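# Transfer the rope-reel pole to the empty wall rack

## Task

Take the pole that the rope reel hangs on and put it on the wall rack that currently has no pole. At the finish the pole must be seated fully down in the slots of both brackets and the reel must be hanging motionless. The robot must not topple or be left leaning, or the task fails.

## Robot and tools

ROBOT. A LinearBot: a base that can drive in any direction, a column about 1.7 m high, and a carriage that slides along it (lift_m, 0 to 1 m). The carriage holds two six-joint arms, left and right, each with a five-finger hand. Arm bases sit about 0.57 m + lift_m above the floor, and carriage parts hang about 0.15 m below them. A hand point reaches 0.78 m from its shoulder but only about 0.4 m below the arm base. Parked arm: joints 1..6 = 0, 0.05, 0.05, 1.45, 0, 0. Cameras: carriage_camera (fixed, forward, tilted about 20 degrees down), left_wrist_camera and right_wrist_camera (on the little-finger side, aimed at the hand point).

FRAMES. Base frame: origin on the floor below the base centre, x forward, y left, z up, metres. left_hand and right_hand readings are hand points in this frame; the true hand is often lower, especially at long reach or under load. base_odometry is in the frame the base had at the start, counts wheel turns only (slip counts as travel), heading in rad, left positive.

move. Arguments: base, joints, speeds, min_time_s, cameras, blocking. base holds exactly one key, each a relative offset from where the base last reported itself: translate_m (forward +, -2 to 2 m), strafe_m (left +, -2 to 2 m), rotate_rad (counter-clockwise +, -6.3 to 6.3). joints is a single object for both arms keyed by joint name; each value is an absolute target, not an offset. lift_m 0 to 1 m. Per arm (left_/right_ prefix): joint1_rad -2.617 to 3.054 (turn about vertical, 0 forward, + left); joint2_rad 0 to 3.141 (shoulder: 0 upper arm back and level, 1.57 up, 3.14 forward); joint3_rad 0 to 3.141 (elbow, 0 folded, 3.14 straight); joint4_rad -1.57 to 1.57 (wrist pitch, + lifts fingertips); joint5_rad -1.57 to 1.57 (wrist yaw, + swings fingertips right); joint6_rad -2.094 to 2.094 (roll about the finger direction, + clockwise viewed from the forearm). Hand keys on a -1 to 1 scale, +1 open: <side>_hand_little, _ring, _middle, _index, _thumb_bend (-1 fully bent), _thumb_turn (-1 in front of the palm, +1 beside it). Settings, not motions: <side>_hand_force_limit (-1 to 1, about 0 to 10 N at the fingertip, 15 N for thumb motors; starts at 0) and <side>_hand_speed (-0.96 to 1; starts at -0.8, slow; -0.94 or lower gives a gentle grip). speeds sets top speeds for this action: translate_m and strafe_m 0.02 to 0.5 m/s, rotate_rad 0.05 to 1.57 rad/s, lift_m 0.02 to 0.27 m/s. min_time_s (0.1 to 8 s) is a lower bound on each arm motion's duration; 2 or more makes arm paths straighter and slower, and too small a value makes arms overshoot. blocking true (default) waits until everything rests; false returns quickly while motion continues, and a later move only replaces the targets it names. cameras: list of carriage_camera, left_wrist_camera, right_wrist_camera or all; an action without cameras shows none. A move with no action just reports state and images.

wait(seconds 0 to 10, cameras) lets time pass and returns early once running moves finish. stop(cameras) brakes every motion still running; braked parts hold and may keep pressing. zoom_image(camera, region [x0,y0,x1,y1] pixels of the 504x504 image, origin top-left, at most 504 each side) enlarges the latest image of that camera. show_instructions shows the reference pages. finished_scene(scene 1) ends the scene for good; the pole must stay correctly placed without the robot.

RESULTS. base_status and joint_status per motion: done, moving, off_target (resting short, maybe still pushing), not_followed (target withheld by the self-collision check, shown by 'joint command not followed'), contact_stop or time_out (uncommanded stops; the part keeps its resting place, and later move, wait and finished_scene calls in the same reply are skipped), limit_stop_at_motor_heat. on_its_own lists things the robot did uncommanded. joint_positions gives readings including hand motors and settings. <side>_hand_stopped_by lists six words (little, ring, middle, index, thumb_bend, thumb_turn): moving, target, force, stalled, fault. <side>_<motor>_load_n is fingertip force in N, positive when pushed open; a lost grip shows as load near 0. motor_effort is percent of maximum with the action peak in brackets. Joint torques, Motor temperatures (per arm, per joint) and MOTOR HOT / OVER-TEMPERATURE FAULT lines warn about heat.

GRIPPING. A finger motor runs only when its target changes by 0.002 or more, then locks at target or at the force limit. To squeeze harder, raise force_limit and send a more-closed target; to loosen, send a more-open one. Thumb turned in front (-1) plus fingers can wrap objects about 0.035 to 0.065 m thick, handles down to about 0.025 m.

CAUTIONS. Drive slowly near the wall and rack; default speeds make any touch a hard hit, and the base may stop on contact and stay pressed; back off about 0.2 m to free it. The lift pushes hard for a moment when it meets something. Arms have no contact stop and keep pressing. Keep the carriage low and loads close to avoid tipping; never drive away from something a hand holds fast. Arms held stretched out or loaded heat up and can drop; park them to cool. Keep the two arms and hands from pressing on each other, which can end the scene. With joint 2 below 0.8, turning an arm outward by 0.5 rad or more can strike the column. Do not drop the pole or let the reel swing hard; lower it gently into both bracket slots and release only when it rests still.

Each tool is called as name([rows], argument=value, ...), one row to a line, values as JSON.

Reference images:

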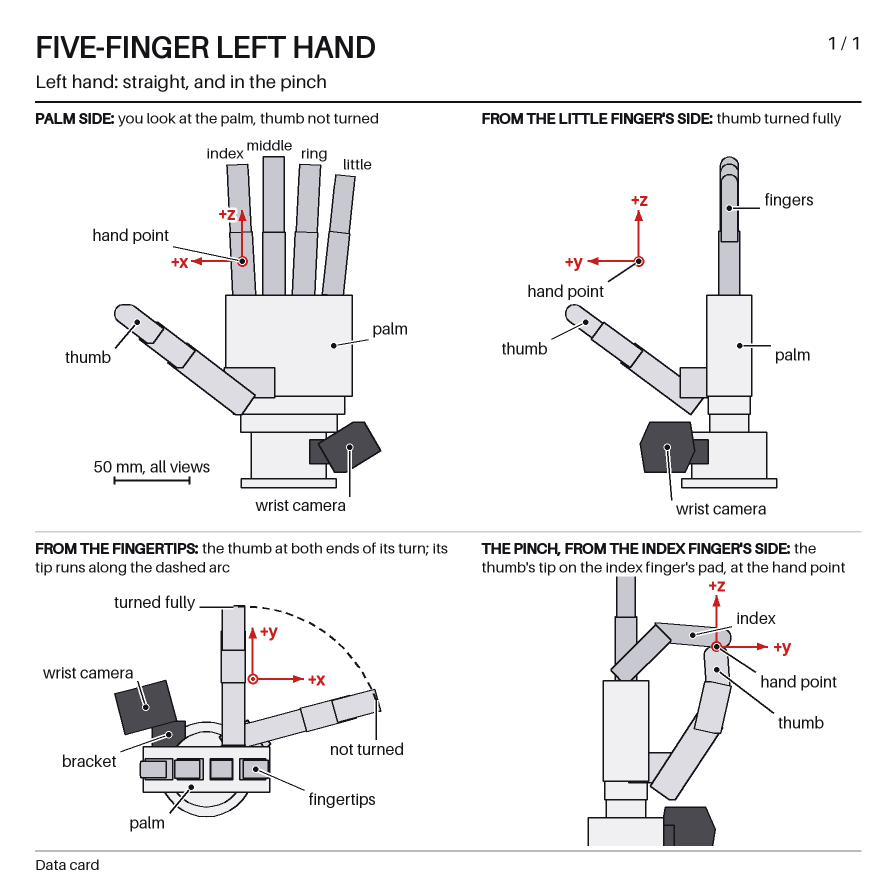

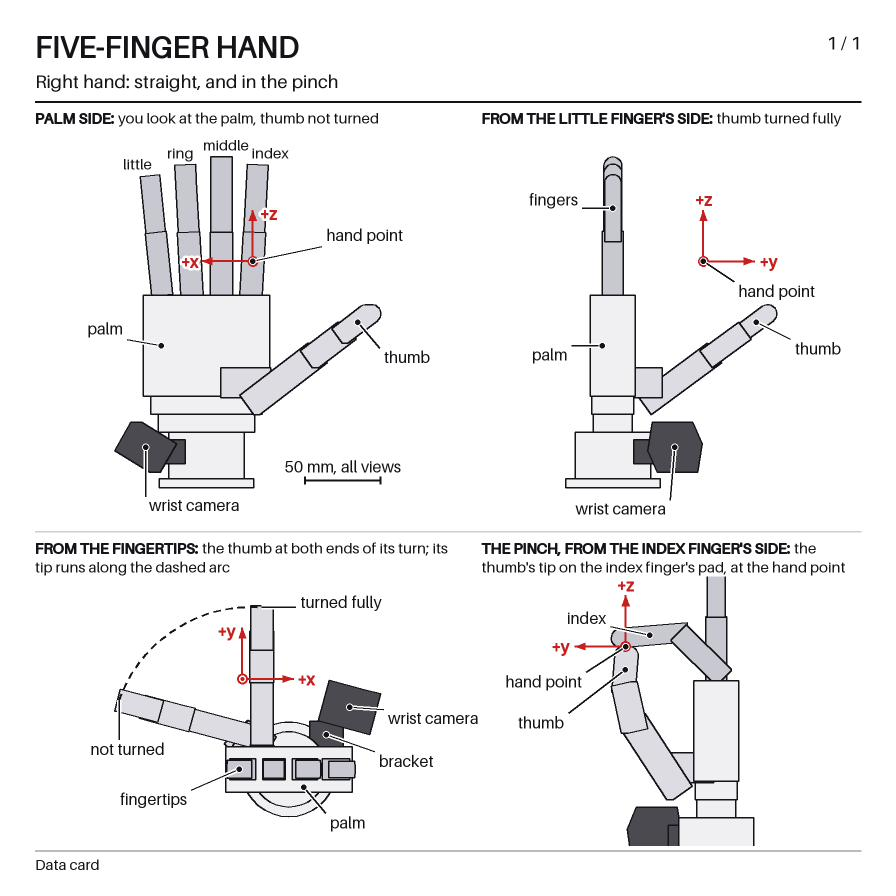

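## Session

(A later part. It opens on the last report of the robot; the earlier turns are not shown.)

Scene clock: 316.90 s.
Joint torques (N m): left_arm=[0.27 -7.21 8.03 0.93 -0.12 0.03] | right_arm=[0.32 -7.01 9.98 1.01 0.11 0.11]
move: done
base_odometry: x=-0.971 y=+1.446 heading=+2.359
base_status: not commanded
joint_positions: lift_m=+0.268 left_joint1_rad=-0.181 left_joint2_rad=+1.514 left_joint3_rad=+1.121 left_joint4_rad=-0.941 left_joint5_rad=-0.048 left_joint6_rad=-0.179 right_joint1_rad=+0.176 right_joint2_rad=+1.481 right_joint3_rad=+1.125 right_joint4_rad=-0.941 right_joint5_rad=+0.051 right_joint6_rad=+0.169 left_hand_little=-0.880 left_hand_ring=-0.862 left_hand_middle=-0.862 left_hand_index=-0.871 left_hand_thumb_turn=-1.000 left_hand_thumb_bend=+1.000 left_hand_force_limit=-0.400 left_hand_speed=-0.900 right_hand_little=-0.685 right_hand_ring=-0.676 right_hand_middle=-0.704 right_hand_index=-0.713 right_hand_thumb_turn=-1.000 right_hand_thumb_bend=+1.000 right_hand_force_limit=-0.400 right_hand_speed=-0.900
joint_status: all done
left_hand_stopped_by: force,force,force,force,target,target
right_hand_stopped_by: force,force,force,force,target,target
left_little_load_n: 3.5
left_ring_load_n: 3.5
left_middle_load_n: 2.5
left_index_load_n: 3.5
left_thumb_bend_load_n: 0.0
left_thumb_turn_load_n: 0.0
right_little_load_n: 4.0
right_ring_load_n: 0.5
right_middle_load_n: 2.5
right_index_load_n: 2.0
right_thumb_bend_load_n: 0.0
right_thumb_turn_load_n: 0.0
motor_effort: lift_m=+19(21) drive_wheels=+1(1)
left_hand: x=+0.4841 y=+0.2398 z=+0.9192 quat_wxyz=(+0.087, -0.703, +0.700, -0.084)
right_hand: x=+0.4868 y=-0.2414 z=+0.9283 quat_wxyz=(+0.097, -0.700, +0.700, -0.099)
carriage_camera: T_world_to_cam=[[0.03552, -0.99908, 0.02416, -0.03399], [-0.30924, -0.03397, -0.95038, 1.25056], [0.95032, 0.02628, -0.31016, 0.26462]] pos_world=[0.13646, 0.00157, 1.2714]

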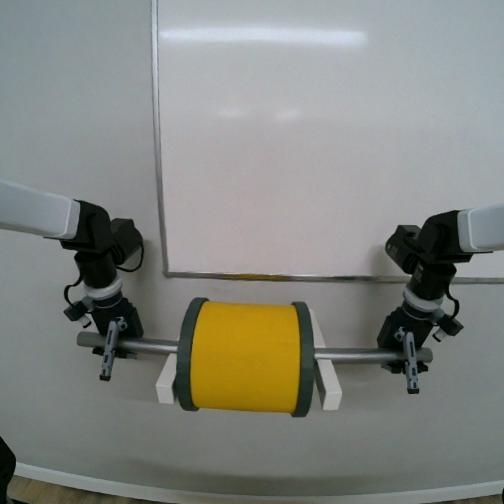

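move(joints={"lift_m": 0.258}, speeds={"lift_m": 0.03}, cameras=["carriage_camera"])

zoom_image(camera="carriage_camera", region=[130, 310, 250, 430])

zoom_image(camera="carriage_camera", region=[250, 310, 370, 430])

Scene clock: 319.67 s.
Joint torques (N m): left_arm=[0.23 -7.16 8.02 1.03 -0.17 0.11] | right_arm=[0.34 -5.9 10.06 0.92 0.09 0.1]
move: done
base_odometry: x=-0.971 y=+1.446 heading=+2.359
base_status: not commanded
joint_positions: lift_m=+0.258 left_joint1_rad=-0.181 left_joint2_rad=+1.512 left_joint3_rad=+1.124 left_joint4_rad=-0.940 left_joint5_rad=-0.048 left_joint6_rad=-0.183 right_joint1_rad=+0.176 right_joint2_rad=+1.467 right_joint3_rad=+1.125 right_joint4_rad=-0.927 right_joint5_rad=+0.051 right_joint6_rad=+0.169 left_hand_little=-0.881 left_hand_ring=-0.862 left_hand_middle=-0.862 left_hand_index=-0.871 left_hand_thumb_turn=-1.000 left_hand_thumb_bend=+1.000 left_hand_force_limit=-0.400 left_hand_speed=-0.900 right_hand_little=-0.686 right_hand_ring=-0.676 right_hand_middle=-0.704 right_hand_index=-0.714 right_hand_thumb_turn=-1.000 right_hand_thumb_bend=+1.000 right_hand_force_limit=-0.400 right_hand_speed=-0.900
joint_status: all done
left_hand_stopped_by: force,force,force,force,target,target
right_hand_stopped_by: force,force,force,force,target,target
left_little_load_n: 0.5
left_ring_load_n: 0.0
left_middle_load_n: 0.0
left_index_load_n: 0.0
left_thumb_bend_load_n: 0.0
left_thumb_turn_load_n: 0.0
right_little_load_n: 0.0
right_ring_load_n: 0.0
right_middle_load_n: 0.0
right_index_load_n: 0.0
right_thumb_bend_load_n: 0.0
right_thumb_turn_load_n: 0.0
motor_effort: lift_m=+17(17) drive_wheels=+1(2)
left_hand: x=+0.4857 y=+0.2393 z=+0.9107 quat_wxyz=(+0.089, -0.705, +0.699, -0.086)
right_hand: x=+0.4913 y=-0.2408 z=+0.9223 quat_wxyz=(+0.108, -0.699, +0.699, -0.107)
carriage_camera: T_world_to_cam=[[0.03552, -0.99908, 0.02416, -0.03376], [-0.30924, -0.03397, -0.95038, 1.24134], [0.95032, 0.02628, -0.31016, 0.26161]] pos_world=[0.13646, 0.00157, 1.2617]

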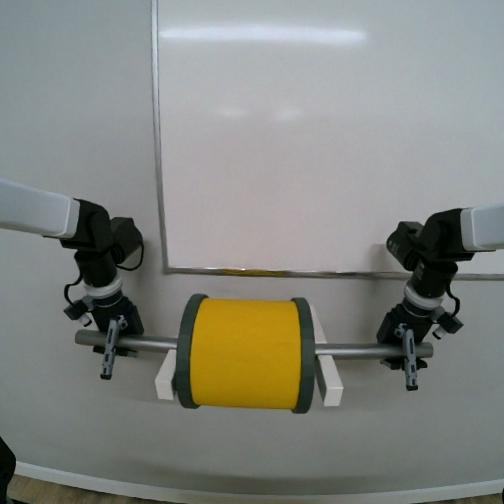

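Scaled by 4.200 from the camera's image (finer frame: 720x720).

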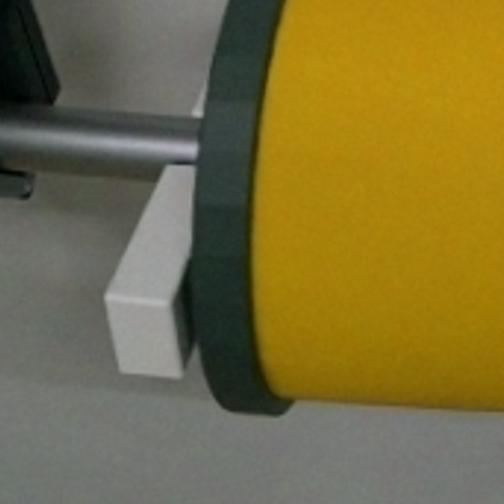

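Scaled by 4.200 from the camera's image (finer frame: 720x720).

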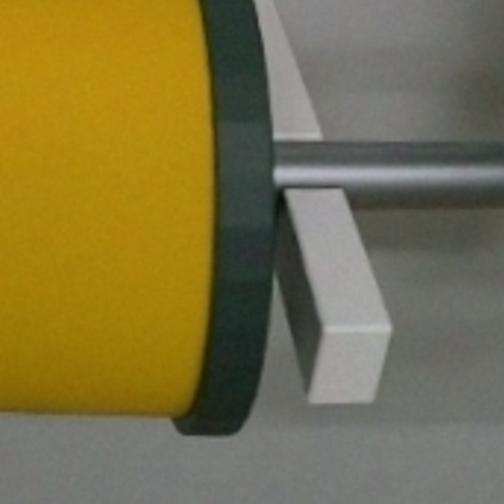

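move(joints={"left_hand_index": 1, "left_hand_middle": 1, "left_hand_ring": 1, "left_hand_little": 1, "right_hand_index": 1, "right_hand_middle": 1, "right_hand_ring": 1, "right_hand_little": 1}, cameras=["all"])

zoom_image(camera="carriage_camera", region=[130, 310, 250, 430])

zoom_image(camera="carriage_camera", region=[250, 310, 370, 430])

Scene clock: 334.93 s.
Joint torques (N m): left_arm=[0.17 -6.99 7.68 0.95 -0.13 0.08] | right_arm=[0.28 -5.96 10.04 0.93 0.09 0.11]
move: done
base_odometry: x=-0.971 y=+1.446 heading=+2.359
base_status: not commanded
joint_positions: lift_m=+0.258 left_joint1_rad=-0.181 left_joint2_rad=+1.512 left_joint3_rad=+1.124 left_joint4_rad=-0.930 left_joint5_rad=-0.048 left_joint6_rad=-0.183 right_joint1_rad=+0.176 right_joint2_rad=+1.467 right_joint3_rad=+1.125 right_joint4_rad=-0.927 right_joint5_rad=+0.051 right_joint6_rad=+0.169 left_hand_little=+1.000 left_hand_ring=+1.000 left_hand_middle=+1.000 left_hand_index=+1.000 left_hand_thumb_turn=-1.000 left_hand_thumb_bend=+1.000 left_hand_force_limit=-0.400 left_hand_speed=-0.900 right_hand_little=+1.000 right_hand_ring=+1.000 right_hand_middle=+1.000 right_hand_index=+1.000 right_hand_thumb_turn=-1.000 right_hand_thumb_bend=+1.000 right_hand_force_limit=-0.400 right_hand_speed=-0.900
joint_status: all done
left_hand_stopped_by: target,target,target,target,target,target
right_hand_stopped_by: target,target,target,target,target,target
left_little_load_n: 0.0
left_ring_load_n: 0.0
left_middle_load_n: 0.0
left_index_load_n: 0.0
left_thumb_bend_load_n: 0.0
left_thumb_turn_load_n: 0.0
right_little_load_n: 0.0
right_ring_load_n: 0.0
right_middle_load_n: 0.0
right_index_load_n: 0.0
right_thumb_bend_load_n: 0.0
right_thumb_turn_load_n: 0.5
motor_effort: lift_m=+17(18) drive_wheels=+1(2)
left_hand: x=+0.4881 y=+0.2388 z=+0.9108 quat_wxyz=(+0.091, -0.704, +0.698, -0.090)
right_hand: x=+0.4914 y=-0.2407 z=+0.9223 quat_wxyz=(+0.109, -0.698, +0.699, -0.107)
pictures: carriage_camera, left_wrist_camera, right_wrist_camera
carriage_camera: T_world_to_cam=[[0.03552, -0.99908, 0.02416, -0.03376], [-0.30924, -0.03397, -0.95038, 1.24134], [0.95032, 0.02628, -0.31016, 0.26161]] pos_world=[0.13646, 0.00157, 1.2617]
left_wrist_camera: T_world_to_cam=[[0.90943, -0.30089, 0.28704, -0.63885], [-0.39638, -0.83596, 0.37955, 0.05258], [0.12575, -0.45895, -0.87952, 0.96299]] pos_world=[0.48073, 0.2937, 1.01039]
right_wrist_camera: T_world_to_cam=[[-0.91156, -0.27934, -0.30171, 0.65868], [-0.38315, 0.84331, 0.37686, 0.05253], [0.14917, 0.45913, -0.87576, 0.95615]] pos_world=[0.47793, -0.2993, 1.01629]

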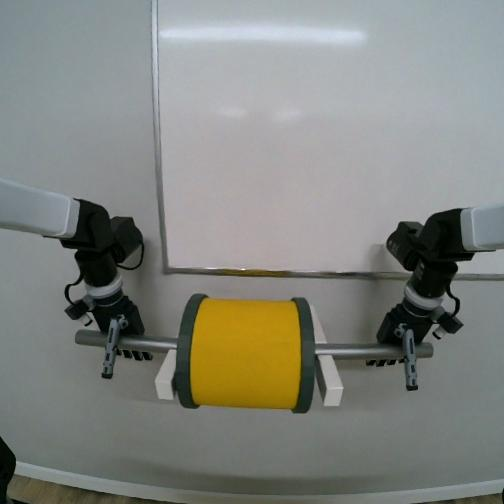

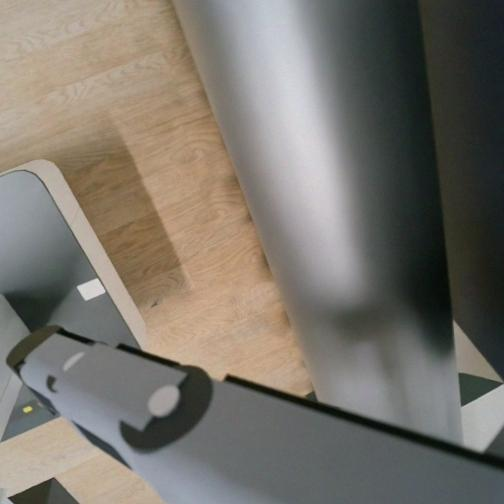

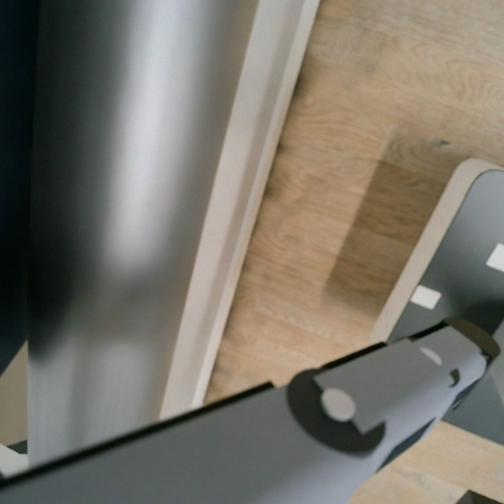

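Scaled by 4.200 from the camera's image (finer frame: 720x720).

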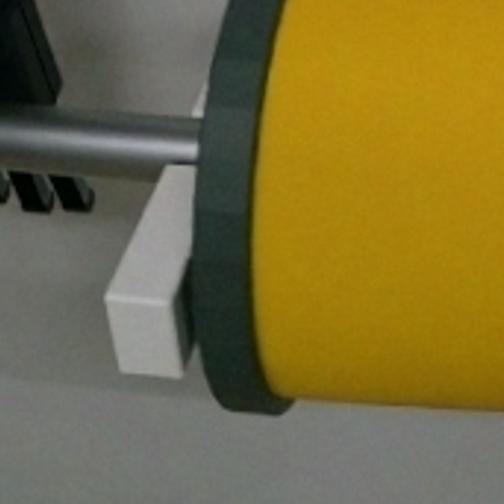

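Scaled by 4.200 from the camera's image (finer frame: 720x720).

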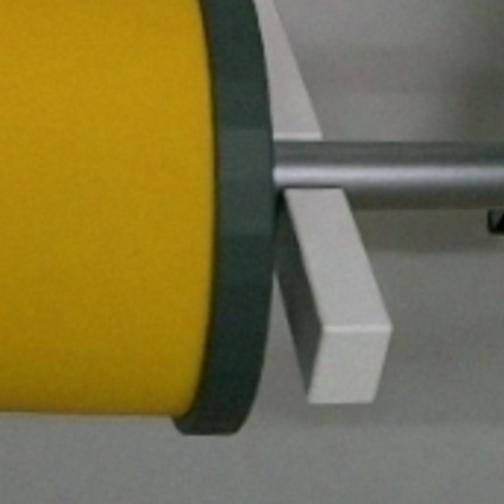

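move(joints={"lift_m": 0.29}, speeds={"lift_m": 0.05}, cameras=["all"])

zoom_image(camera="carriage_camera", region=[250, 310, 450, 430])

Scene clock: 338.13 s.
Joint torques (N m): left_arm=[0.23 -7.04 7.39 0.95 -0.2 0.08] | right_arm=[0.31 -5.86 10.07 0.92 0.08 0.12]
move: done
base_odometry: x=-0.971 y=+1.446 heading=+2.359
base_status: not commanded
joint_positions: lift_m=+0.290 left_joint1_rad=-0.181 left_joint2_rad=+1.510 left_joint3_rad=+1.129 left_joint4_rad=-0.927 left_joint5_rad=-0.048 left_joint6_rad=-0.183 right_joint1_rad=+0.176 right_joint2_rad=+1.466 right_joint3_rad=+1.126 right_joint4_rad=-0.925 right_joint5_rad=+0.051 right_joint6_rad=+0.169 left_hand_little=+1.000 left_hand_ring=+1.000 left_hand_middle=+1.000 left_hand_index=+1.000 left_hand_thumb_turn=-1.000 left_hand_thumb_bend=+1.000 left_hand_force_limit=-0.400 left_hand_speed=-0.900 right_hand_little=+1.000 right_hand_ring=+1.000 right_hand_middle=+1.000 right_hand_index=+1.000 right_hand_thumb_turn=-1.000 right_hand_thumb_bend=+1.000 right_hand_force_limit=-0.400 right_hand_speed=-0.900
joint_status: all done
left_hand_stopped_by: target,target,target,target,target,target
right_hand_stopped_by: target,target,target,target,target,target
left_little_load_n: 0.0
left_ring_load_n: 0.0
left_middle_load_n: 0.0
left_index_load_n: 0.0
left_thumb_bend_load_n: -0.5
left_thumb_turn_load_n: 0.0
right_little_load_n: 0.0
right_ring_load_n: 0.0
right_middle_load_n: 0.0
right_index_load_n: 0.0
right_thumb_bend_load_n: 0.0
right_thumb_turn_load_n: 0.0
motor_effort: lift_m=+20(27) drive_wheels=+1(2)
left_hand: x=+0.4906 y=+0.2384 z=+0.9443 quat_wxyz=(+0.094, -0.704, +0.698, -0.094)
right_hand: x=+0.4921 y=-0.2406 z=+0.9544 quat_wxyz=(+0.110, -0.698, +0.699, -0.108)
pictures: carriage_camera, left_wrist_camera, right_wrist_camera
carriage_camera: T_world_to_cam=[[0.03552, -0.99908, 0.02416, -0.03452], [-0.30924, -0.03397, -0.95038, 1.27137], [0.95032, 0.02628, -0.31016, 0.27142]] pos_world=[0.13646, 0.00157, 1.2933]
left_wrist_camera: T_world_to_cam=[[0.90637, -0.30032, 0.29715, -0.65902], [-0.40032, -0.83528, 0.37689, 0.04475], [0.13502, -0.46056, -0.8773, 0.98582]] pos_world=[0.48213, 0.2935, 1.04382]
right_wrist_camera: T_world_to_cam=[[-0.9105, -0.27921, -0.30501, 0.67158], [-0.38449, 0.84307, 0.37603, 0.04206], [0.15215, 0.45965, -0.87497, 0.98194]] pos_world=[0.47825, -0.2993, 1.04819]

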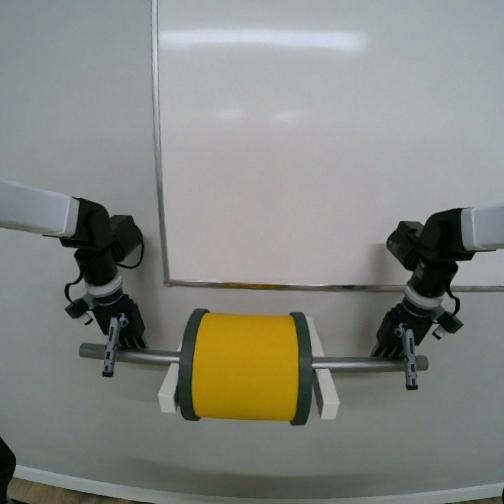

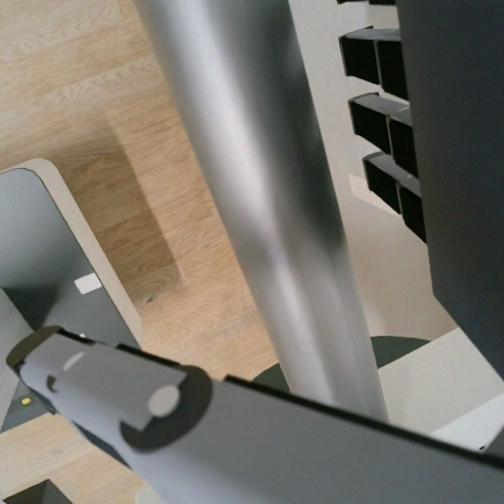

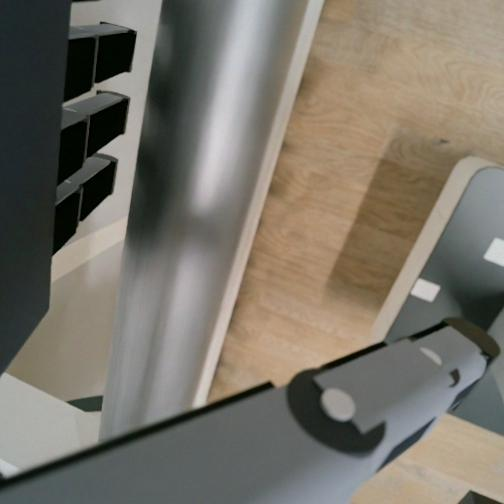

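Scaled by 2.520 from the camera's image (finer frame: 720x720).

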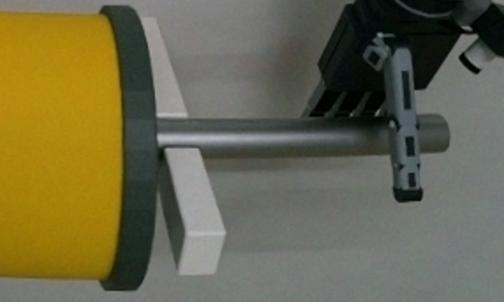

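Pole stays seated; raise clear and back off.

move(joints={"lift_m": 0.4}, speeds={"lift_m": 0.08}, cameras=["carriage_camera"])

move(base={"translate_m": -0.5}, speeds={"translate_m": 0.2}, cameras=["carriage_camera"])

zoom_image(camera="carriage_camera", region=[150, 240, 350, 400])

Scene clock: 341.13 s.
Joint torques (N m): left_arm=[0.38 -6.74 7.46 0.9 -0.13 0.1] | right_arm=[0.31 -5.7 9.85 0.94 0.09 0.12]
move: done
base_odometry: x=-0.971 y=+1.446 heading=+2.359
base_status: not commanded
joint_positions: lift_m=+0.400 left_joint1_rad=-0.181 left_joint2_rad=+1.507 left_joint3_rad=+1.131 left_joint4_rad=-0.925 left_joint5_rad=-0.048 left_joint6_rad=-0.183 right_joint1_rad=+0.176 right_joint2_rad=+1.464 right_joint3_rad=+1.127 right_joint4_rad=-0.924 right_joint5_rad=+0.051 right_joint6_rad=+0.169 left_hand_little=+1.000 left_hand_ring=+1.000 left_hand_middle=+1.000 left_hand_index=+1.000 left_hand_thumb_turn=-1.000 left_hand_thumb_bend=+1.000 left_hand_force_limit=-0.400 left_hand_speed=-0.900 right_hand_little=+1.000 right_hand_ring=+1.000 right_hand_middle=+1.000 right_hand_index=+1.000 right_hand_thumb_turn=-1.000 right_hand_thumb_bend=+1.000 right_hand_force_limit=-0.400 right_hand_speed=-0.900
joint_status: all done
left_hand_stopped_by: target,target,target,target,target,target
right_hand_stopped_by: target,target,target,target,target,target
left_little_load_n: -0.5
left_ring_load_n: 0.0
left_middle_load_n: 0.0
left_index_load_n: 0.0
left_thumb_bend_load_n: 0.0
left_thumb_turn_load_n: 0.0
right_little_load_n: 0.0
right_ring_load_n: 0.0
right_middle_load_n: 0.0
right_index_load_n: 0.0
right_thumb_bend_load_n: 0.0
right_thumb_turn_load_n: 0.0
motor_effort: lift_m=+20(26) drive_wheels=+1(2)
left_hand: x=+0.4920 y=+0.2381 z=+1.0557 quat_wxyz=(+0.096, -0.704, +0.697, -0.097)
right_hand: x=+0.4926 y=-0.2405 z=+1.0652 quat_wxyz=(+0.111, -0.698, +0.699, -0.109)
carriage_camera: T_world_to_cam=[[0.03552, -0.99908, 0.02416, -0.03718], [-0.30924, -0.03397, -0.95038, 1.37601], [0.95032, 0.02628, -0.31016, 0.30556]] pos_world=[0.13646, 0.00157, 1.4034]

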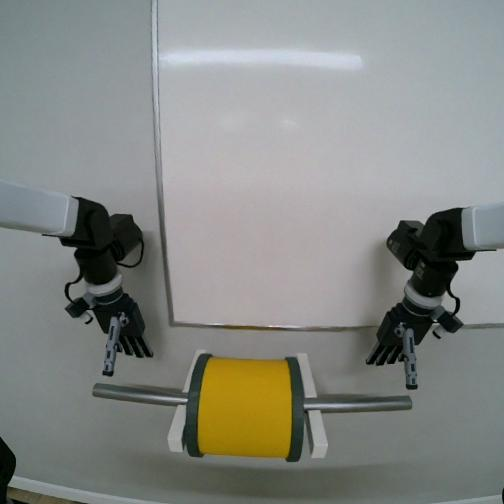

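Scene clock: 344.83 s.
Joint torques (N m): left_arm=[0.38 -6.52 7.1 0.9 -0.12 0.06] | right_arm=[0.32 -5.72 9.89 0.91 0.08 0.12]
move: done
base_odometry: x=-0.616 y=+1.093 heading=+2.359
base_status: done
joint_positions: lift_m=+0.400 left_joint1_rad=-0.181 left_joint2_rad=+1.507 left_joint3_rad=+1.131 left_joint4_rad=-0.922 left_joint5_rad=-0.049 left_joint6_rad=-0.183 right_joint1_rad=+0.176 right_joint2_rad=+1.464 right_joint3_rad=+1.127 right_joint4_rad=-0.924 right_joint5_rad=+0.052 right_joint6_rad=+0.169 left_hand_little=+1.000 left_hand_ring=+1.000 left_hand_middle=+1.000 left_hand_index=+1.000 left_hand_thumb_turn=-1.000 left_hand_thumb_bend=+1.000 left_hand_force_limit=-0.400 left_hand_speed=-0.900 right_hand_little=+1.000 right_hand_ring=+1.000 right_hand_middle=+1.000 right_hand_index=+1.000 right_hand_thumb_turn=-1.000 right_hand_thumb_bend=+1.000 right_hand_force_limit=-0.400 right_hand_speed=-0.900
joint_status: not commanded
left_hand_stopped_by: target,target,target,target,target,target
right_hand_stopped_by: target,target,target,target,target,target
left_little_load_n: 0.0
left_ring_load_n: 0.0
left_middle_load_n: 0.0
left_index_load_n: 0.0
left_thumb_bend_load_n: 0.0
left_thumb_turn_load_n: 0.0
right_little_load_n: 0.0
right_ring_load_n: 0.0
right_middle_load_n: 0.0
right_index_load_n: 0.0
right_thumb_bend_load_n: 0.0
right_thumb_turn_load_n: 0.0
motor_effort: lift_m=+20(21) drive_wheels=-1(10)
left_hand: x=+0.4928 y=+0.2381 z=+1.0558 quat_wxyz=(+0.097, -0.704, +0.697, -0.098)
right_hand: x=+0.4927 y=-0.2407 z=+1.0652 quat_wxyz=(+0.111, -0.698, +0.699, -0.110)
carriage_camera: T_world_to_cam=[[0.03552, -0.99908, 0.02416, -0.03718], [-0.30924, -0.03397, -0.95038, 1.37601], [0.95032, 0.02628, -0.31016, 0.30556]] pos_world=[0.13646, 0.00157, 1.4034]

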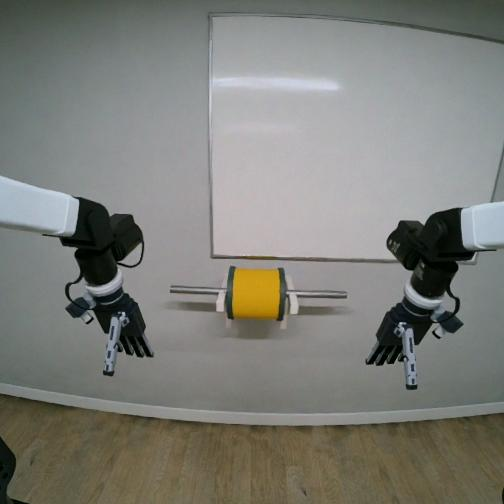

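Scaled by 2.520 from the camera's image (finer frame: 720x720).

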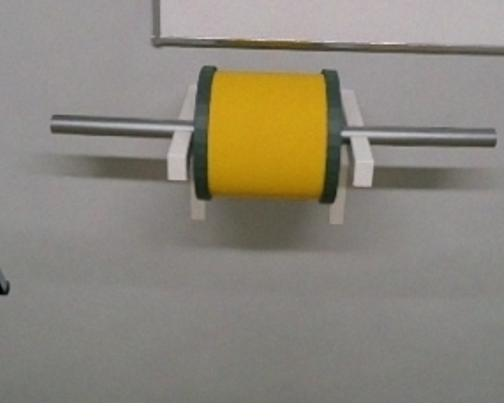

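wait(seconds=1, cameras=["carriage_camera"])

zoom_image(camera="carriage_camera", region=[200, 250, 320, 340])

Scene clock: 347.17 s.
Joint torques (N m): left_arm=[0.39 -6.57 7.31 0.91 -0.12 0.05] | right_arm=[0.28 -5.7 9.87 0.93 0.1 0.12]
base_odometry: x=-0.616 y=+1.093 heading=+2.359
base_status: done
joint_positions: lift_m=+0.400 left_joint1_rad=-0.181 left_joint2_rad=+1.507 left_joint3_rad=+1.131 left_joint4_rad=-0.922 left_joint5_rad=-0.049 left_joint6_rad=-0.183 right_joint1_rad=+0.176 right_joint2_rad=+1.464 right_joint3_rad=+1.127 right_joint4_rad=-0.924 right_joint5_rad=+0.052 right_joint6_rad=+0.169 left_hand_little=+1.000 left_hand_ring=+1.000 left_hand_middle=+1.000 left_hand_index=+1.000 left_hand_thumb_turn=-1.000 left_hand_thumb_bend=+1.000 left_hand_force_limit=-0.400 left_hand_speed=-0.900 right_hand_little=+1.000 right_hand_ring=+1.000 right_hand_middle=+1.000 right_hand_index=+1.000 right_hand_thumb_turn=-1.000 right_hand_thumb_bend=+1.000 right_hand_force_limit=-0.400 right_hand_speed=-0.900
joint_status: not commanded
left_hand_stopped_by: target,target,target,target,target,target
right_hand_stopped_by: target,target,target,target,target,target
left_little_load_n: 0.0
left_ring_load_n: 0.0
left_middle_load_n: 0.0
left_index_load_n: 0.0
left_thumb_bend_load_n: 0.0
left_thumb_turn_load_n: 0.0
right_little_load_n: 0.0
right_ring_load_n: 0.0
right_middle_load_n: 0.0
right_index_load_n: 0.0
right_thumb_bend_load_n: 0.0
right_thumb_turn_load_n: 0.0
motor_effort: lift_m=+20(21) drive_wheels=-1(10)
left_hand: x=+0.4928 y=+0.2381 z=+1.0558 quat_wxyz=(+0.097, -0.704, +0.697, -0.098)
right_hand: x=+0.4927 y=-0.2407 z=+1.0652 quat_wxyz=(+0.111, -0.698, +0.699, -0.110)
wait: 1.00 s; at rest from the start
carriage_camera: T_world_to_cam=[[0.03552, -0.99908, 0.02416, -0.03718], [-0.30924, -0.03397, -0.95038, 1.37601], [0.95032, 0.02628, -0.31016, 0.30556]] pos_world=[0.13646, 0.00157, 1.4034]

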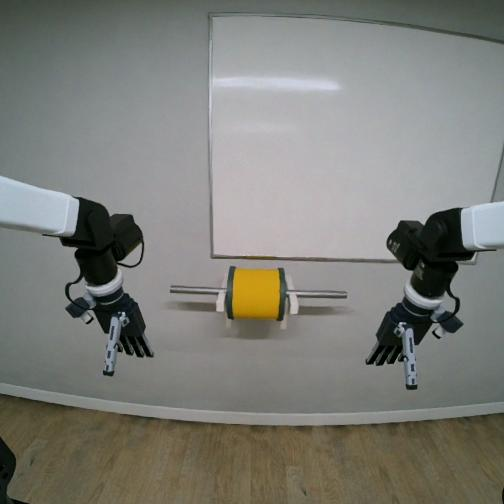

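Scaled by 4.200 from the camera's image (finer frame: 720x720).

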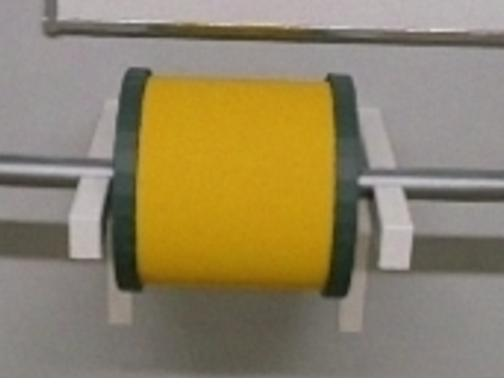

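finished_scene()

The scene is finished: the task was done.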